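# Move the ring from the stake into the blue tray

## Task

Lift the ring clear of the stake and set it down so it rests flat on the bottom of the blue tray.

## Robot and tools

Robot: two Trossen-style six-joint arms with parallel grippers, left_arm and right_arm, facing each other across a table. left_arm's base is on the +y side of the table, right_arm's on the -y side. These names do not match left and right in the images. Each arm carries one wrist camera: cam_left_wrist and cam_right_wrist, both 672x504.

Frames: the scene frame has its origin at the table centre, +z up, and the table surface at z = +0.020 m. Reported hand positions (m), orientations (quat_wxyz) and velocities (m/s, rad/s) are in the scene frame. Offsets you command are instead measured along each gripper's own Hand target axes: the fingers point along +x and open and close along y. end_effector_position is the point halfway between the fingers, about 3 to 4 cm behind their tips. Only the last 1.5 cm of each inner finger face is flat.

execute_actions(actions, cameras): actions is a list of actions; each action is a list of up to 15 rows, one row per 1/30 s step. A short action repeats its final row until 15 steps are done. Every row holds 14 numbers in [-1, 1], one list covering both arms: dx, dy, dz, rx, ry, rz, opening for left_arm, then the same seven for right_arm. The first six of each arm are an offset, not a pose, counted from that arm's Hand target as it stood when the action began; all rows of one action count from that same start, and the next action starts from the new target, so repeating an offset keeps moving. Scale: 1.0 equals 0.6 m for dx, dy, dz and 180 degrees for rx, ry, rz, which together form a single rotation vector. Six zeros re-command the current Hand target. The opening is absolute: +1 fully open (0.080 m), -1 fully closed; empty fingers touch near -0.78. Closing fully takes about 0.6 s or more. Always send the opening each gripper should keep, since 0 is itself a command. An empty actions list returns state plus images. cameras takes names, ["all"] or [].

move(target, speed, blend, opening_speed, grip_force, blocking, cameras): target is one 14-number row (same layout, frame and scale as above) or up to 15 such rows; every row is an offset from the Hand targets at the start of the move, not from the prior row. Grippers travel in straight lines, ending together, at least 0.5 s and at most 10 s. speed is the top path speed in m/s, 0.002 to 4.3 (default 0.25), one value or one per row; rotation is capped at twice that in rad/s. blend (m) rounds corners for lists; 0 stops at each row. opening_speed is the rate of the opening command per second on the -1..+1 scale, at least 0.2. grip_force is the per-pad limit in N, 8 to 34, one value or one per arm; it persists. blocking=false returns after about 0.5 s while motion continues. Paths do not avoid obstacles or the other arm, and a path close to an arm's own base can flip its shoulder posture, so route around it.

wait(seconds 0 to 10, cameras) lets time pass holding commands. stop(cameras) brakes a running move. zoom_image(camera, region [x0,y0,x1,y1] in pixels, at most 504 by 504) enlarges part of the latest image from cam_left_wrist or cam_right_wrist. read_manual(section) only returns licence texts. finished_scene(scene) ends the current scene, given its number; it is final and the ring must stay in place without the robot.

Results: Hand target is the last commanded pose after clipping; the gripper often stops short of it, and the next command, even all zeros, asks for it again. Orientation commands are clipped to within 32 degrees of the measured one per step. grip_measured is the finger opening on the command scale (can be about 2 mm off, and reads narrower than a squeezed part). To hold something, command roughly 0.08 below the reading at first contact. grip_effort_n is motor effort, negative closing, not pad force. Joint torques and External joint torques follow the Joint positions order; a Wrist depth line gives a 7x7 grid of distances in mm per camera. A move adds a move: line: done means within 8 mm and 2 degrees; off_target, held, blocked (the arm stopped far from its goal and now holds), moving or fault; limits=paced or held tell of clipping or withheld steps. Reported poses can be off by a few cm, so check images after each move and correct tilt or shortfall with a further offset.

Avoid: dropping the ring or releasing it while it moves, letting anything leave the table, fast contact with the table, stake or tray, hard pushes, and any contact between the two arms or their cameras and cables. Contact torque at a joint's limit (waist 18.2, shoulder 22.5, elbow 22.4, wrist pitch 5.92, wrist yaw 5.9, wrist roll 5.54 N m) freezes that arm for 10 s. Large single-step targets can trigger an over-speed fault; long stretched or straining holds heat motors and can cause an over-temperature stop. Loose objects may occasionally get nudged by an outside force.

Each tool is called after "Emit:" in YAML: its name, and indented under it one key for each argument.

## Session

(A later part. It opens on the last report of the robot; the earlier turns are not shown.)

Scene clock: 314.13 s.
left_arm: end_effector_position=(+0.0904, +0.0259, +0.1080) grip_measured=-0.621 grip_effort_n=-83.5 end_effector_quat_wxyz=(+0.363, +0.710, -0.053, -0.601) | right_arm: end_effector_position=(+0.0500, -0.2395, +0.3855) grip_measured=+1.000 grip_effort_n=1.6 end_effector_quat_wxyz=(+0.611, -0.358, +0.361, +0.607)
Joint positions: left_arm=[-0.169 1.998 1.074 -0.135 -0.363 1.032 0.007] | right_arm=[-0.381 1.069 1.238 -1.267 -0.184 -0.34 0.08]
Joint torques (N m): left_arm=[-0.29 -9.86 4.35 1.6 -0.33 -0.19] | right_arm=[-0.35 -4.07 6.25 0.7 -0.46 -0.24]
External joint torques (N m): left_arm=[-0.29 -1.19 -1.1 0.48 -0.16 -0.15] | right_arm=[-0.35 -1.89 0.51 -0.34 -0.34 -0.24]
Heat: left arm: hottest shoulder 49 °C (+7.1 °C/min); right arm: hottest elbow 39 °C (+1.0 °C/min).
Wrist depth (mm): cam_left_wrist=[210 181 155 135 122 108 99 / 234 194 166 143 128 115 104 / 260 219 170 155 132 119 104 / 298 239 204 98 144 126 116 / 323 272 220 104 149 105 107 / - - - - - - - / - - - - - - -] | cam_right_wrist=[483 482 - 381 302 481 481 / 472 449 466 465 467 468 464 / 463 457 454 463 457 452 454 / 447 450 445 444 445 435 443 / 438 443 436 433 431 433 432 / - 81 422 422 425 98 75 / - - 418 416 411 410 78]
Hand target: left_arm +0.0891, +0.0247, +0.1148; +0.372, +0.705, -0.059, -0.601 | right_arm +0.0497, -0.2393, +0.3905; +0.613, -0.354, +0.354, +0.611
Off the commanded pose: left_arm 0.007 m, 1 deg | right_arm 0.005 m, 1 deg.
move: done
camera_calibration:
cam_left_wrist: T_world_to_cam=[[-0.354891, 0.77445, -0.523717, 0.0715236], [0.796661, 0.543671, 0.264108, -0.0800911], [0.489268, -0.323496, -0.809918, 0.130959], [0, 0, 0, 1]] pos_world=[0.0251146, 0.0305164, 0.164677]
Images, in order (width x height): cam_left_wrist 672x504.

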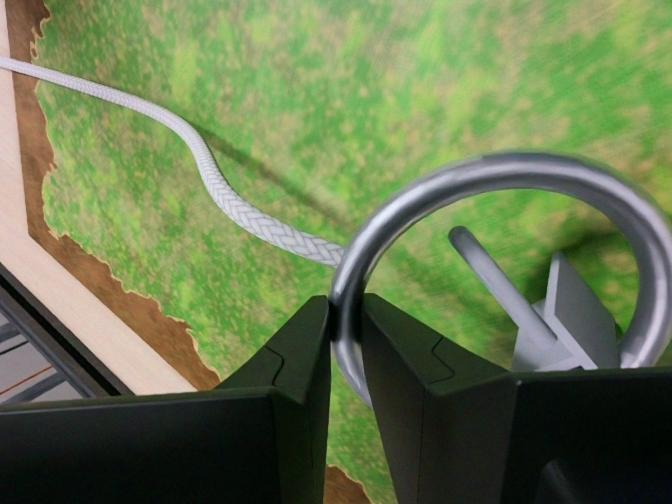

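Emit:
move:
  target:
    - [-0.0215,0.0158,0,0,0,0,-0.95,0,0,0,0,0,0,1]
    - [-0.0417,-0.0115,-0.0368,0,0,0,-0.95,0,0,0,0,0,0,1]
  speed: 0.06
  cameras: ["cam_left_wrist"]

Scene clock: 323.10 s.
left_arm: end_effector_position=(+0.0978, +0.0517, +0.1272) grip_measured=-0.621 grip_effort_n=-83.5 end_effector_quat_wxyz=(+0.369, +0.706, -0.055, -0.602) | right_arm: end_effector_position=(+0.0500, -0.2395, +0.3855) grip_measured=+1.000 grip_effort_n=1.6 end_effector_quat_wxyz=(+0.611, -0.358, +0.361, +0.607)
Joint positions: left_arm=[-0.159 1.863 0.966 -0.145 -0.357 1.037 0.007] | right_arm=[-0.381 1.069 1.238 -1.267 -0.184 -0.34 0.08]
Joint torques (N m): left_arm=[0.31 -8.81 4.05 1.28 -0.26 0.14] | right_arm=[-0.36 -4.09 6.25 0.7 -0.46 -0.24]
External joint torques (N m): left_arm=[0.32 -1.03 -1.46 0.15 -0.1 0.17] | right_arm=[-0.36 -1.95 0.56 -0.33 -0.34 -0.24]
Heat: left arm: hottest shoulder 46 °C (+3.0 °C/min); right arm: hottest elbow 39 °C (+1.0 °C/min).
Wrist depth (mm): cam_left_wrist=[249 212 182 158 142 125 114 / 274 230 189 168 150 131 119 / 310 261 205 182 93 124 123 / 349 285 232 97 166 124 127 / - 312 255 104 172 154 136 / - - - - - - - / - - - - - - -] | cam_right_wrist=[484 475 496 479 476 479 480 / 476 - - 465 465 469 467 / 457 458 460 459 454 452 454 / 448 447 444 443 439 439 438 / 434 436 434 434 432 433 432 / - 82 418 427 422 98 75 / - - 417 418 415 412 78]
Hand target: left_arm +0.0995, +0.0529, +0.1309; +0.372, +0.705, -0.059, -0.601 | right_arm +0.0497, -0.2393, +0.3905; +0.613, -0.354, +0.354, +0.611
Off the commanded pose: left_arm 0.004 m, 1 deg | right_arm 0.005 m, 1 deg.
move: done
camera_calibration:
cam_left_wrist: T_world_to_cam=[[-0.358906, 0.766839, -0.532113, 0.0661232], [0.797089, 0.548433, 0.252727, -0.103939], [0.485629, -0.333436, -0.808075, 0.151878], [0, 0, 0, 1]] pos_world=[0.0328241, 0.0569392, 0.184182]
Images, in order (width x height): cam_left_wrist 672x504.

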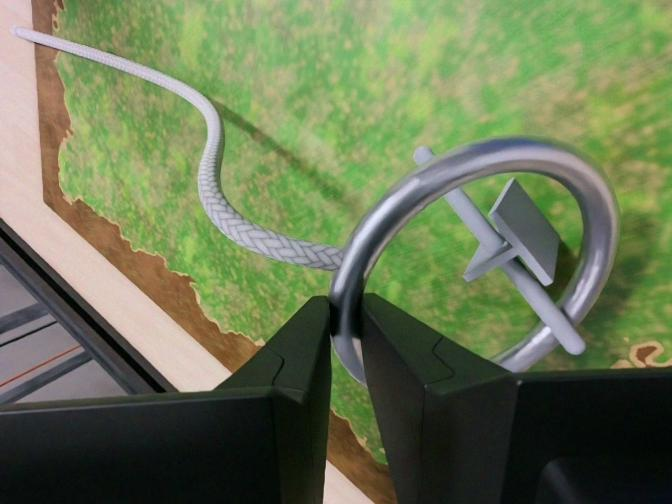

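Emit:
move:
  target: [-0.0168,-0.0228,-0.0307,0,0,0,-0.95,0,0,0,0,0,0,1]
  speed: 0.06
  cameras: ["cam_left_wrist"]

Scene clock: 328.10 s.
left_arm: end_effector_position=(+0.1071, +0.0756, +0.1283) grip_measured=-0.621 grip_effort_n=-83.5 end_effector_quat_wxyz=(+0.369, +0.707, -0.056, -0.601) | right_arm: end_effector_position=(+0.0500, -0.2395, +0.3855) grip_measured=+1.000 grip_effort_n=1.6 end_effector_quat_wxyz=(+0.611, -0.358, +0.361, +0.607)
Joint positions: left_arm=[-0.143 1.778 0.858 -0.117 -0.351 1.054 0.007] | right_arm=[-0.381 1.069 1.238 -1.267 -0.184 -0.34 0.08]
Joint torques (N m): left_arm=[0.34 -7.77 3.97 1.47 -0.13 0.08] | right_arm=[-0.36 -4.07 6.25 0.7 -0.46 -0.24]
External joint torques (N m): left_arm=[0.36 -0.69 -1.5 0.33 0.02 0.11] | right_arm=[-0.32 -1.92 0.56 -0.33 -0.35 -0.24]
Heat: left arm: hottest shoulder 45 °C (+2.0 °C/min); right arm: hottest elbow 39 °C (+1.0 °C/min).
Wrist depth (mm): cam_left_wrist=[255 214 184 161 143 127 115 / 280 235 192 173 143 134 121 / 317 267 206 186 92 121 124 / 347 289 242 97 168 146 129 / 1268 314 262 105 175 158 138 / - - - - - - - / - - - - - - -] | cam_right_wrist=[489 - - 473 468 473 480 / 473 - 469 467 471 467 469 / 457 460 455 455 456 453 448 / 448 447 445 440 443 443 436 / 441 441 430 435 428 433 430 / - 82 422 425 421 98 75 / - - 417 412 411 410 78]
Hand target: left_arm +0.1082, +0.0765, +0.1308; +0.372, +0.705, -0.059, -0.601 | right_arm +0.0497, -0.2393, +0.3905; +0.613, -0.354, +0.354, +0.611
Off the commanded pose: left_arm 0.003 m, 1 deg | right_arm 0.005 m, 1 deg.
move: done
camera_calibration:
cam_left_wrist: T_world_to_cam=[[-0.357447, 0.766839, -0.533094, 0.0516905], [0.796046, 0.54867, 0.255485, -0.125084], [0.488409, -0.333045, -0.80656, 0.155673], [0, 0, 0, 1]] pos_world=[0.042017, 0.0808376, 0.185073]
Images, in order (width x height): cam_left_wrist 672x504.

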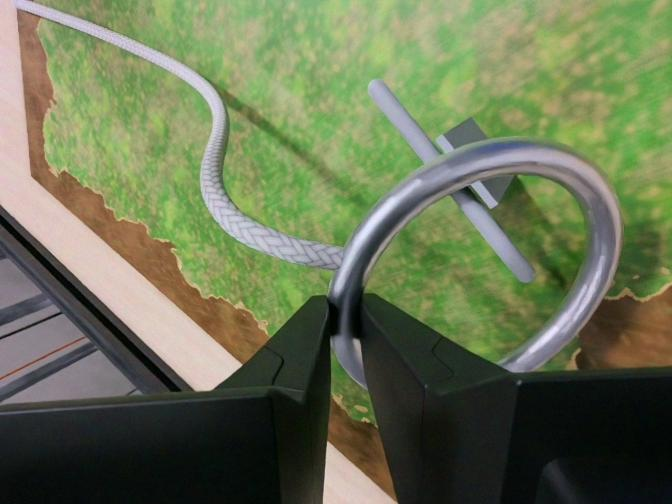

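Emit:
move:
  target:
    - [-0.1206,0.0891,0,0,0,0,-0.95,0,0,0,0,0,0,1]
    - [-0.1327,-0.013,0.328,-0.344,0.097,-0.207,-0.95,0,0,0,0,0,0,1]
  speed: [0.08,0.15]
  blend: 0.015
  cameras: ["cam_left_wrist"]

Scene clock: 349.77 s.
left_arm: end_effector_position=(-0.0893, +0.0365, +0.1900) grip_measured=-0.621 grip_effort_n=-83.5 end_effector_quat_wxyz=(+0.478, +0.480, +0.521, -0.520) | right_arm: end_effector_position=(+0.0500, -0.2395, +0.3855) grip_measured=+1.000 grip_effort_n=1.6 end_effector_quat_wxyz=(+0.611, -0.358, +0.361, +0.607)
Joint positions: left_arm=[-0.418 2.35 2.155 -1.345 0.077 -0.419 0.007] | right_arm=[-0.381 1.069 1.238 -1.267 -0.184 -0.34 0.08]
Joint torques (N m): left_arm=[-0.19 -9.48 6.91 0.03 0.17 -0.13] | right_arm=[-0.35 -4.08 6.25 0.7 -0.46 -0.24]
External joint torques (N m): left_arm=[-0.27 1.81 1.11 -0.34 0.16 -0.13] | right_arm=[-0.34 -1.92 0.55 -0.33 -0.34 -0.24]
Heat: left arm: hottest shoulder 42 °C (-1.0 °C/min); right arm: hottest elbow 40 °C (+1.0 °C/min).
Wrist depth (mm): cam_left_wrist=[181 185 188 192 196 202 208 / 192 194 193 201 205 211 223 / 204 206 207 211 - 96 236 / 218 222 224 97 235 246 255 / 231 238 233 105 247 252 280 / - - - - - - - / - - - - - - -] | cam_right_wrist=[482 243 461 481 478 481 481 / 471 - - 466 464 464 466 / 457 457 460 455 457 453 453 / 447 446 444 451 445 441 437 / 438 442 432 432 436 437 434 / - 81 420 421 427 97 75 / - - 417 414 412 413 78]
Hand target: left_arm -0.0917, +0.0348, +0.1899; +0.477, +0.478, +0.522, -0.521 | right_arm +0.0497, -0.2393, +0.3905; +0.613, -0.354, +0.354, +0.611
Off the commanded pose: left_arm 0.003 m, 0 deg | right_arm 0.005 m, 1 deg.
move: done
camera_calibration:
cam_left_wrist: T_world_to_cam=[[-0.98852, 0.0269681, 0.148665, -0.114579], [0.0675145, 0.959087, 0.274945, -0.0465949], [-0.135168, 0.281826, -0.949897, 0.237408], [0, 0, 0, 1]] pos_world=[-0.0780279, -0.019129, 0.255358]
Images, in order (width x height): cam_left_wrist 672x504.

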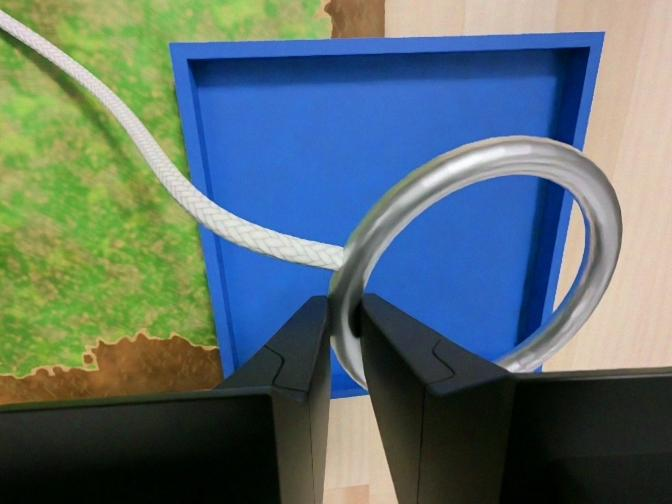

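Emit:
move:
  target: [0.1495,0.013,0,0,0,0,-0.95,0,0,0,0,0,0,1]
  speed: 0.1
  cameras: ["cam_left_wrist"]

Scene clock: 359.83 s.
left_arm: end_effector_position=(-0.0911, +0.0325, +0.1044) grip_measured=-0.621 grip_effort_n=-83.5 end_effector_quat_wxyz=(+0.479, +0.475, +0.519, -0.524) | right_arm: end_effector_position=(+0.0500, -0.2395, +0.3855) grip_measured=+1.000 grip_effort_n=1.2 end_effector_quat_wxyz=(+0.611, -0.358, +0.361, +0.607)
Joint positions: left_arm=[-0.418 2.403 1.904 -1.028 0.077 -0.42 0.007] | right_arm=[-0.381 1.069 1.238 -1.267 -0.184 -0.34 0.08]
Joint torques (N m): left_arm=[-0.16 -9.95 4.49 0.48 0.19 -0.12] | right_arm=[-0.35 -4.07 6.22 0.7 -0.46 -0.24]
External joint torques (N m): left_arm=[-0.25 1.42 -1.17 0.07 0.18 -0.13] | right_arm=[-0.31 -1.93 0.55 -0.32 -0.35 -0.25]
Heat: left arm: hottest shoulder 41 °C (-5.0 °C/min); right arm: hottest elbow 40 °C (+1.0 °C/min).
Wrist depth (mm): cam_left_wrist=[- 108 111 114 104 112 117 / - 110 116 121 123 126 131 / 121 118 123 127 127 133 136 / 132 123 128 98 142 145 150 / 140 136 138 105 147 152 161 / - - - - - - - / - - - 78 - - -] | cam_right_wrist=[227 307 342 481 479 477 483 / 473 316 321 469 465 466 474 / 456 460 456 455 457 452 448 / 450 451 445 445 445 442 445 / 436 444 438 437 435 436 428 / - 81 424 424 421 98 75 / - - 416 418 412 407 78]
Hand target: left_arm -0.0917, +0.0350, +0.0999; +0.477, +0.478, +0.522, -0.521 | right_arm +0.0497, -0.2393, +0.3905; +0.613, -0.354, +0.354, +0.611
Off the commanded pose: left_arm 0.005 m, 1 deg | right_arm 0.005 m, 1 deg.
move: done
camera_calibration:
cam_left_wrist: T_world_to_cam=[[-0.987648, 0.0285047, 0.154074, -0.104049], [0.0688055, 0.962334, 0.26302, -0.0179921], [-0.140773, 0.270372, -0.952408, 0.157098], [0, 0, 0, 1]] pos_world=[-0.0794106, -0.0221946, 0.170385]
Images, in order (width x height): cam_left_wrist 672x504.

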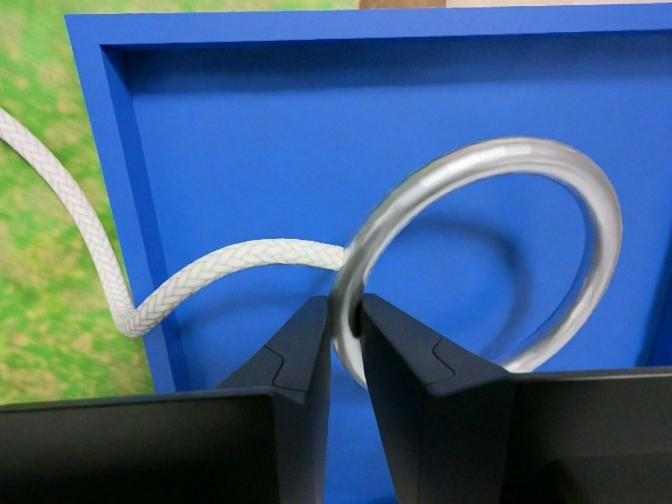

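Emit:
move:
  target: [0.0365,0.0032,0,0,0,0,-0.95,0,0,0,0,0,0,1]
  speed: 0.04
  cameras: ["cam_left_wrist"]

Scene clock: 368.13 s.
left_arm: end_effector_position=(-0.0921, +0.0311, +0.0863) grip_measured=-0.621 grip_effort_n=-83.5 end_effector_quat_wxyz=(+0.480, +0.472, +0.519, -0.527) | right_arm: end_effector_position=(+0.0500, -0.2395, +0.3855) grip_measured=+1.000 grip_effort_n=1.6 end_effector_quat_wxyz=(+0.611, -0.358, +0.361, +0.607)
Joint positions: left_arm=[-0.418 2.425 1.869 -0.962 0.079 -0.42 0.007] | right_arm=[-0.381 1.069 1.238 -1.267 -0.184 -0.34 0.08]
Joint torques (N m): left_arm=[-0.16 -9.23 4.04 0.61 0.11 -0.12] | right_arm=[-0.35 -4.09 6.24 0.7 -0.46 -0.24]
External joint torques (N m): left_arm=[-0.33 2.29 -1.58 0.19 0.09 -0.12] | right_arm=[-0.36 -1.84 0.48 -0.33 -0.34 -0.24]
Heat: left arm: hottest shoulder 42 °C (-7.1 °C/min); right arm: hottest elbow 40 °C (+1.0 °C/min).
Wrist depth (mm): cam_left_wrist=[- 79 81 86 87 97 102 / - 98 - 103 106 111 112 / - 103 106 108 109 95 119 / - 108 110 97 119 125 127 / - 103 120 107 127 133 138 / - 107 - 78 - - - / - - - 78 - - -] | cam_right_wrist=[236 262 359 480 480 480 482 / 476 335 353 471 464 466 471 / 455 455 459 452 454 454 452 / 450 450 445 444 445 439 441 / 438 439 434 436 436 435 433 / - 81 426 426 422 97 75 / - - 412 412 412 410 78]
Hand target: left_arm -0.0917, +0.0350, +0.0779; +0.477, +0.478, +0.522, -0.521 | right_arm +0.0497, -0.2393, +0.3905; +0.613, -0.354, +0.354, +0.611
Off the commanded pose: left_arm 0.009 m, 1 deg | right_arm 0.005 m, 1 deg.
move: off_target (left_arm)
camera_calibration:
cam_left_wrist: T_world_to_cam=[[-0.986823, 0.0292604, 0.159137, -0.102547], [0.0698372, 0.96421, 0.255778, -0.0111008], [-0.145957, 0.263521, -0.953548, 0.139944], [0, 0, 0, 1]] pos_world=[-0.0799943, -0.023174, 0.152601]
Images, in order (width x height): cam_left_wrist 672x504.

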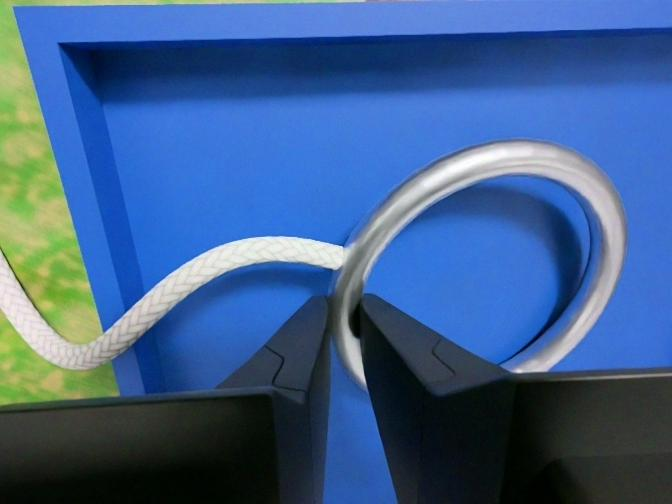

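Emit:
move:
  target: [0.0116,0.001,0,0,0,0,-0.95,0,0,0,0,0,0,1]
  speed: 0.04
  cameras: ["cam_left_wrist"]

Emit:
zoom_image:
  camera: "cam_left_wrist"
  region: [320, 110, 660, 400]

Scene clock: 374.57 s.
left_arm: end_effector_position=(-0.0924, +0.0303, +0.0817) grip_measured=-0.621 grip_effort_n=-83.5 end_effector_quat_wxyz=(+0.480, +0.471, +0.518, -0.529) | right_arm: end_effector_position=(+0.0500, -0.2395, +0.3855) grip_measured=+1.000 grip_effort_n=1.6 end_effector_quat_wxyz=(+0.611, -0.358, +0.361, +0.607)
Joint positions: left_arm=[-0.418 2.431 1.86 -0.942 0.079 -0.42 0.007] | right_arm=[-0.381 1.069 1.238 -1.267 -0.184 -0.34 0.08]
Joint torques (N m): left_arm=[-0.14 -8.71 3.83 0.69 0.1 -0.12] | right_arm=[-0.36 -4.09 6.23 0.7 -0.46 -0.24]
External joint torques (N m): left_arm=[-0.15 2.82 -1.77 0.27 0.08 -0.12] | right_arm=[-0.34 -1.85 0.48 -0.33 -0.34 -0.24]
Heat: left arm: hottest shoulder 42 °C (-7.1 °C/min); right arm: hottest elbow 40 °C (+1.0 °C/min).
Wrist depth (mm): cam_left_wrist=[- 90 88 81 83 102 88 / - 94 - 100 103 107 109 / - 99 103 105 105 97 115 / - 104 106 98 116 120 120 / - 100 116 106 123 129 133 / - 108 - 117 - - - / - - - 136 - - -] | cam_right_wrist=[238 263 363 481 481 478 1391 / 472 334 339 463 468 464 464 / 462 456 459 450 455 450 454 / 448 445 446 441 445 445 440 / 436 443 439 433 432 430 434 / - 81 421 425 422 97 75 / - - 415 415 415 412 78]
Hand target: left_arm -0.0917, +0.0351, +0.0709; +0.477, +0.478, +0.522, -0.521 | right_arm +0.0497, -0.2393, +0.3905; +0.613, -0.354, +0.354, +0.611
Off the commanded pose: left_arm 0.012 m, 1 deg | right_arm 0.005 m, 1 deg.
move: off_target (left_arm)
camera_calibration:
cam_left_wrist: T_world_to_cam=[[-0.986494, 0.0300199, 0.161024, -0.102261], [0.0703808, 0.965372, 0.251204, -0.00874624], [-0.147907, 0.259144, -0.954446, 0.135731], [0, 0, 0, 1]] pos_world=[-0.0801884, -0.0236607, 0.148211]
Images, in order (width x height): cam_left_wrist 672x504.

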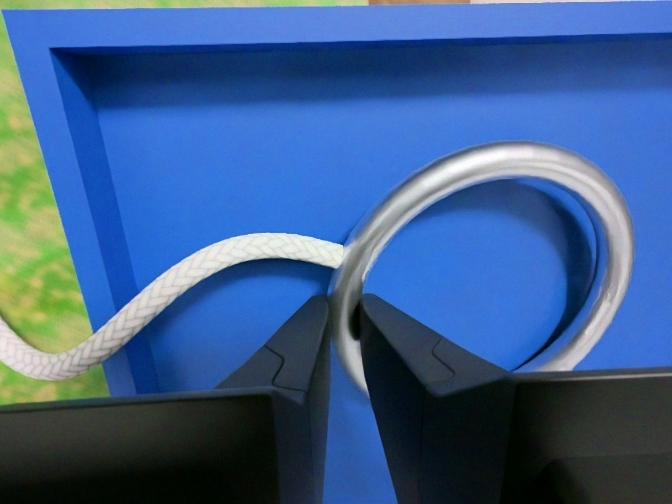

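Scaled by 1.482 from the camera's 672x504 image, which has a finer 960x720 frame.

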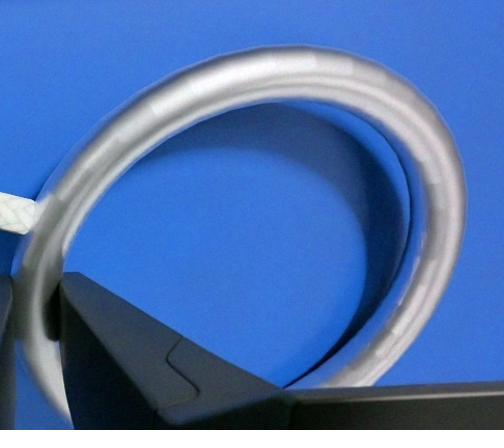

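Emit:
move:
  target: [-0.003,0,0.015,0,0.083,0.02,-0.95,0,0,0,0,0,0,1]
  speed: 0.05
  cameras: ["cam_left_wrist"]

Emit:
zoom_image:
  camera: "cam_left_wrist"
  region: [320, 110, 660, 400]

Scene clock: 389.90 s.
left_arm: end_effector_position=(-0.0928, +0.0264, +0.0792) grip_measured=-0.621 grip_effort_n=-83.5 end_effector_quat_wxyz=(+0.434, +0.535, +0.557, -0.464) | right_arm: end_effector_position=(+0.0500, -0.2395, +0.3855) grip_measured=+1.000 grip_effort_n=1.6 end_effector_quat_wxyz=(+0.611, -0.358, +0.361, +0.607)
Joint positions: left_arm=[-0.401 2.698 2.345 -1.377 0.123 -0.385 0.007] | right_arm=[-0.381 1.069 1.238 -1.267 -0.184 -0.34 0.08]
Joint torques (N m): left_arm=[0.3 -9.5 5.76 -0.29 0.09 0.11] | right_arm=[-0.36 -4.08 6.24 0.7 -0.46 -0.24]
External joint torques (N m): left_arm=[0.21 3.14 0.2 -0.38 0.04 0.11] | right_arm=[-0.34 -1.86 0.52 -0.33 -0.35 -0.24]
Heat: left arm: hottest shoulder 43 °C (-2.0 °C/min); right arm: hottest elbow 40 °C (+1.0 °C/min).
Wrist depth (mm): cam_left_wrist=[- - 79 81 82 83 84 / - 84 86 88 90 92 94 / - 90 92 94 94 91 100 / - 98 99 98 109 112 112 / - 100 115 107 121 126 126 / - - - 78 - - - / - - - 149 - - -] | cam_right_wrist=[245 249 363 481 480 477 478 / 474 275 365 466 465 467 465 / 464 461 455 459 453 451 456 / 449 447 445 442 444 442 439 / 437 439 437 434 436 433 432 / - 81 422 429 420 98 75 / - - 417 412 412 411 78]
Hand target: left_arm -0.0915, +0.0261, +0.0726; +0.422, +0.558, +0.564, -0.439 | right_arm +0.0497, -0.2393, +0.3905; +0.613, -0.354, +0.354, +0.611
Off the commanded pose: left_arm 0.007 m, 4 deg | right_arm 0.005 m, 1 deg.
joint sent to its limit (left arm) — joint 3 (elbow), upper limit, where the elbow is as straight as it goes. The joint targets are off in orientation, not in position.
move: off_target (left_arm)
camera_calibration:
cam_left_wrist: T_world_to_cam=[[-0.992318, 0.015404, 0.122747, -0.0993159], [0.0698805, 0.888552, 0.453423, -0.0183121], [-0.102083, 0.458518, -0.882803, 0.127645], [0, 0, 0, 1]] pos_world=[-0.084243, -0.0407263, 0.133179]
Images, in order (width x height): cam_left_wrist 672x504.

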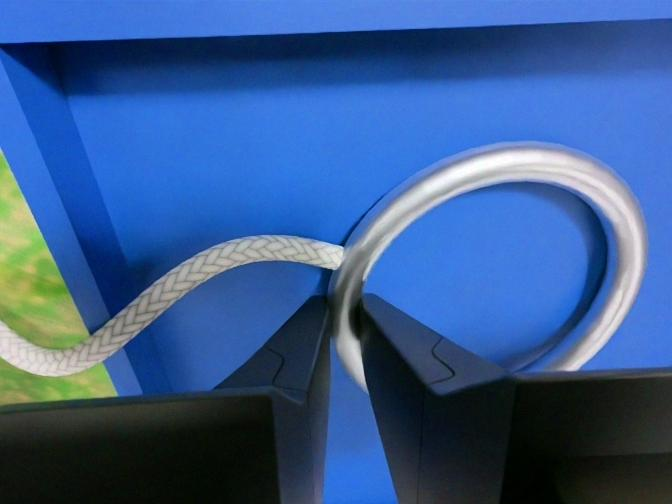

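Scaled by 1.482 from the camera's 672x504 image, which has a finer 960x720 frame.

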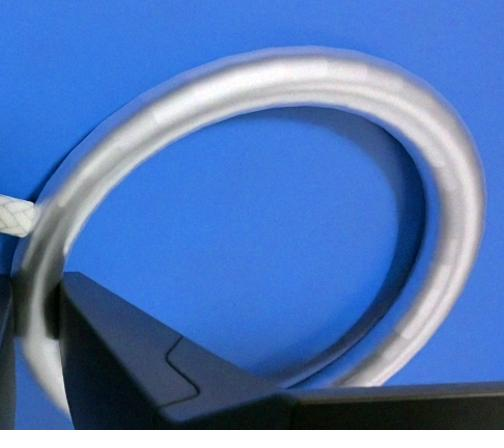

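Emit:
move:
  target: [0.011,0,0.0024,0,0,0.02,-0.95,0,0,0,0,0,0,1]
  speed: 0.04
  cameras: ["cam_left_wrist"]

Emit:
zoom_image:
  camera: "cam_left_wrist"
  region: [320, 110, 660, 400]

Scene clock: 397.13 s.
left_arm: end_effector_position=(-0.0929, +0.0262, +0.0755) grip_measured=-0.621 grip_effort_n=-83.5 end_effector_quat_wxyz=(+0.446, +0.545, +0.540, -0.461) | right_arm: end_effector_position=(+0.0500, -0.2395, +0.3855) grip_measured=+1.000 grip_effort_n=1.6 end_effector_quat_wxyz=(+0.611, -0.358, +0.361, +0.607)
Joint positions: left_arm=[-0.415 2.706 2.348 -1.373 0.079 -0.391 0.007] | right_arm=[-0.381 1.069 1.238 -1.267 -0.184 -0.34 0.08]
Joint torques (N m): left_arm=[-0.06 -9.04 5.5 0.03 -0.33 -0.13] | right_arm=[-0.36 -4.09 6.24 0.7 -0.46 -0.24]
External joint torques (N m): left_arm=[-0.24 3.45 0.05 -0.03 -0.35 -0.13] | right_arm=[-0.38 -1.94 0.55 -0.33 -0.33 -0.24]
Heat: left arm: hottest shoulder 43 °C (+0.0 °C/min); right arm: hottest elbow 40 °C (+1.0 °C/min).
Wrist depth (mm): cam_left_wrist=[- - 79 79 80 65 80 / - 84 84 85 85 86 88 / - 90 91 92 92 98 93 / - 96 97 98 104 106 105 / - 101 111 106 114 120 117 / - 101 - 124 - - - / - - - 143 - - -] | cam_right_wrist=[490 280 362 479 478 484 1342 / 259 277 384 462 468 466 466 / 462 459 457 456 450 456 450 / 445 445 442 442 444 444 439 / 441 439 436 439 434 434 430 / - 81 426 421 423 97 75 / - - 412 412 409 409 78]
Hand target: left_arm -0.0918, +0.0264, +0.0659; +0.435, +0.575, +0.547, -0.426 | right_arm +0.0497, -0.2393, +0.3905; +0.613, -0.354, +0.354, +0.611
Off the commanded pose: left_arm 0.010 m, 6 deg | right_arm 0.005 m, 1 deg.
joint sent to its limit (left arm) — joint 3 (elbow), upper limit, where the elbow is as straight as it goes. The joint targets are off in orientation, not in position.
move: off_target (left_arm)
camera_calibration:
cam_left_wrist: T_world_to_cam=[[-0.996158, 0.0321112, 0.0814749, -0.0965251], [0.0649646, 0.894852, 0.441611, -0.0162604], [-0.0587273, 0.445207, -0.8935, 0.129676], [0, 0, 0, 1]] pos_world=[-0.0874824, -0.0400824, 0.13091]
Images, in order (width x height): cam_left_wrist 672x504.

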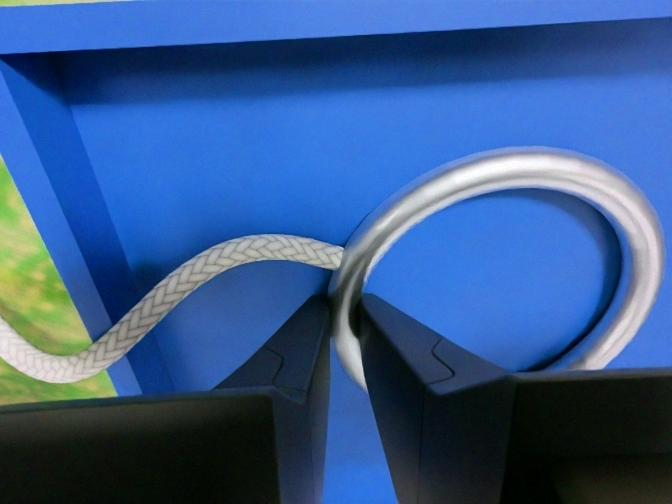

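Scaled by 1.482 from the camera's 672x504 image, which has a finer 960x720 frame.

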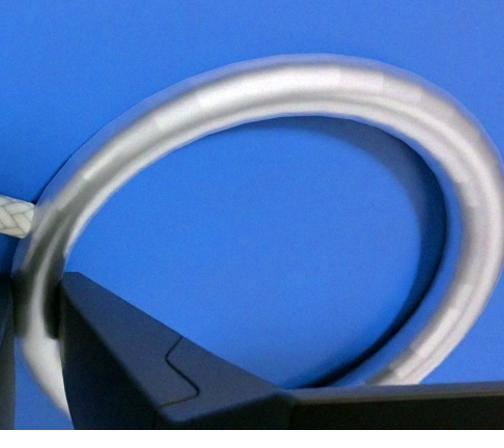

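Emit:
move:
  target:
    - [-0.008,0,0,0,0,0,-0.95,0,0,0,0,0,0,1]
    - [-0.008,0,0,0,0,0,-0.4,0,0,0,0,0,0,1]
  speed: 0.04
  opening_speed: 0.3

Emit:
move:
  target: [-0.14,0,-0.03,0,0,0,-0.4,0,0,0,0,0,0,1]
  speed: 0.1
  cameras: ["cam_left_wrist"]

Scene clock: 406.03 s.
left_arm: end_effector_position=(-0.0919, +0.0256, +0.0754) grip_measured=-0.404 grip_effort_n=13.3 end_effector_quat_wxyz=(+0.449, +0.546, +0.537, -0.460) | right_arm: end_effector_position=(+0.0500, -0.2395, +0.3855) grip_measured=+1.000 grip_effort_n=1.6 end_effector_quat_wxyz=(+0.611, -0.358, +0.361, +0.607)
Joint positions: left_arm=[-0.415 2.706 2.348 -1.373 0.07 -0.392 0.017] | right_arm=[-0.381 1.069 1.238 -1.267 -0.184 -0.34 0.08]
Joint torques (N m): left_arm=[0.06 -10.11 5.5 -0.02 -0.02 -0.13] | right_arm=[-0.36 -4.07 6.24 0.7 -0.46 -0.24]
External joint torques (N m): left_arm=[-0.03 2.5 -0.01 -0.09 -0.04 -0.13] | right_arm=[-0.36 -1.85 0.51 -0.33 -0.34 -0.24]
Heat: left arm: hottest shoulder 43 °C (+2.0 °C/min); right arm: hottest elbow 40 °C (+1.0 °C/min).
Wrist depth (mm): cam_left_wrist=[- - 78 78 77 64 64 / - 83 84 84 85 84 87 / - 88 91 91 91 96 91 / - - 96 97 103 105 105 / - 95 108 105 111 117 113 / - - - 127 - - - / - - - - 71 - -] | cam_right_wrist=[249 268 363 479 477 475 487 / 261 285 368 465 470 466 470 / 456 454 455 455 451 451 453 / 449 449 444 439 442 443 437 / 439 440 434 435 436 432 431 / - 81 426 424 424 97 75 / - - 416 417 414 412 78]
Hand target: left_arm -0.0919, +0.0251, +0.0706; +0.435, +0.575, +0.547, -0.426 | right_arm +0.0497, -0.2393, +0.3905; +0.613, -0.354, +0.354, +0.611
Off the commanded pose: left_arm 0.005 m, 6 deg | right_arm 0.005 m, 1 deg.
joint sent to its limit (left arm) — joint 3 (elbow), upper limit, where the elbow is as straight as it goes. The joint targets are off in orientation, not in position.
move: off_target (left_arm); target 2's new opening was sent with left_arm's hand 0.005 m and 6 deg from that target

Scene clock: 407.30 s.
left_arm: end_effector_position=(-0.0936, +0.0218, +0.1520) grip_measured=-0.403 grip_effort_n=12.8 end_effector_quat_wxyz=(+0.467, +0.509, +0.525, -0.496) | right_arm: end_effector_position=(+0.0500, -0.2395, +0.3855) grip_measured=+1.000 grip_effort_n=1.6 end_effector_quat_wxyz=(+0.611, -0.358, +0.361, +0.607)
Joint positions: left_arm=[-0.415 2.541 2.348 -1.425 0.07 -0.401 0.017] | right_arm=[-0.381 1.069 1.238 -1.267 -0.184 -0.34 0.08]
Joint torques (N m): left_arm=[-0.17 -11.91 5.77 -0.12 0.1 -0.13] | right_arm=[-0.35 -4.1 6.25 0.7 -0.46 -0.24]
External joint torques (N m): left_arm=[-0.07 0.2 0.09 -0.37 0.08 -0.13] | right_arm=[-0.36 -1.93 0.53 -0.34 -0.33 -0.24]
Heat: left arm: hottest shoulder 43 °C (+2.0 °C/min); right arm: hottest elbow 40 °C (+0.0 °C/min).
Wrist depth (mm): cam_left_wrist=[149 149 152 152 156 159 159 / 157 155 159 159 162 166 168 / 169 171 168 171 178 180 184 / 183 180 183 186 188 - 203 / 200 203 193 195 193 215 226 / 212 - - 89 - - - / - - - 263 71 - -] | cam_right_wrist=[212 266 302 479 483 475 487 / 472 289 439 465 465 465 465 / 462 463 461 451 453 454 453 / 447 451 447 444 443 444 441 / 434 441 437 437 434 430 430 / - 81 421 423 419 98 75 / - - 415 410 415 408 78]
Hand target: left_arm -0.0951, +0.0208, +0.1562; +0.435, +0.575, +0.547, -0.426 | right_arm +0.0497, -0.2393, +0.3905; +0.613, -0.354, +0.354, +0.611
Off the commanded pose: left_arm 0.005 m, 12 deg | right_arm 0.005 m, 1 deg.
joint sent to its limit (left arm) — joint 3 (elbow), upper limit, where the elbow is as straight as it goes. The joint targets are off in orientation, not in position.
move: off_target (left_arm)
camera_calibration:
cam_left_wrist: T_world_to_cam=[[-0.992919, 0.0336256, 0.113931, -0.107935], [0.0709864, 0.936973, 0.342114, -0.0312677], [-0.0952467, 0.347779, -0.932726, 0.204559], [0, 0, 0, 1]] pos_world=[-0.0854675, -0.038215, 0.213792]
Images, in order (width x height): cam_left_wrist 672x504.

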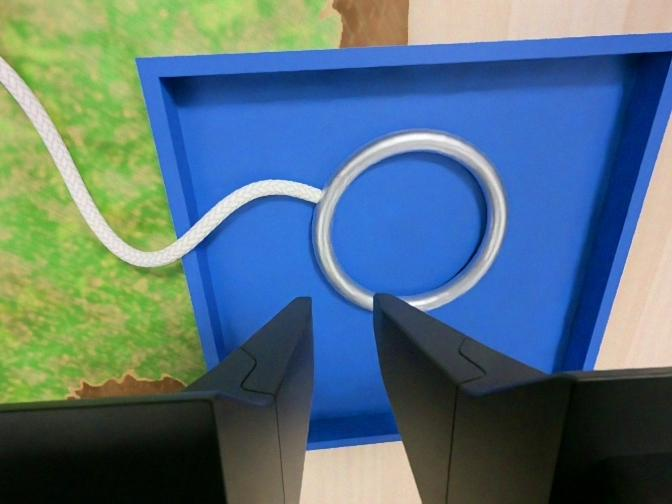

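Flat in tray.

Emit:
finished_scene:
  scene: 3

The scene is finished: the task was done.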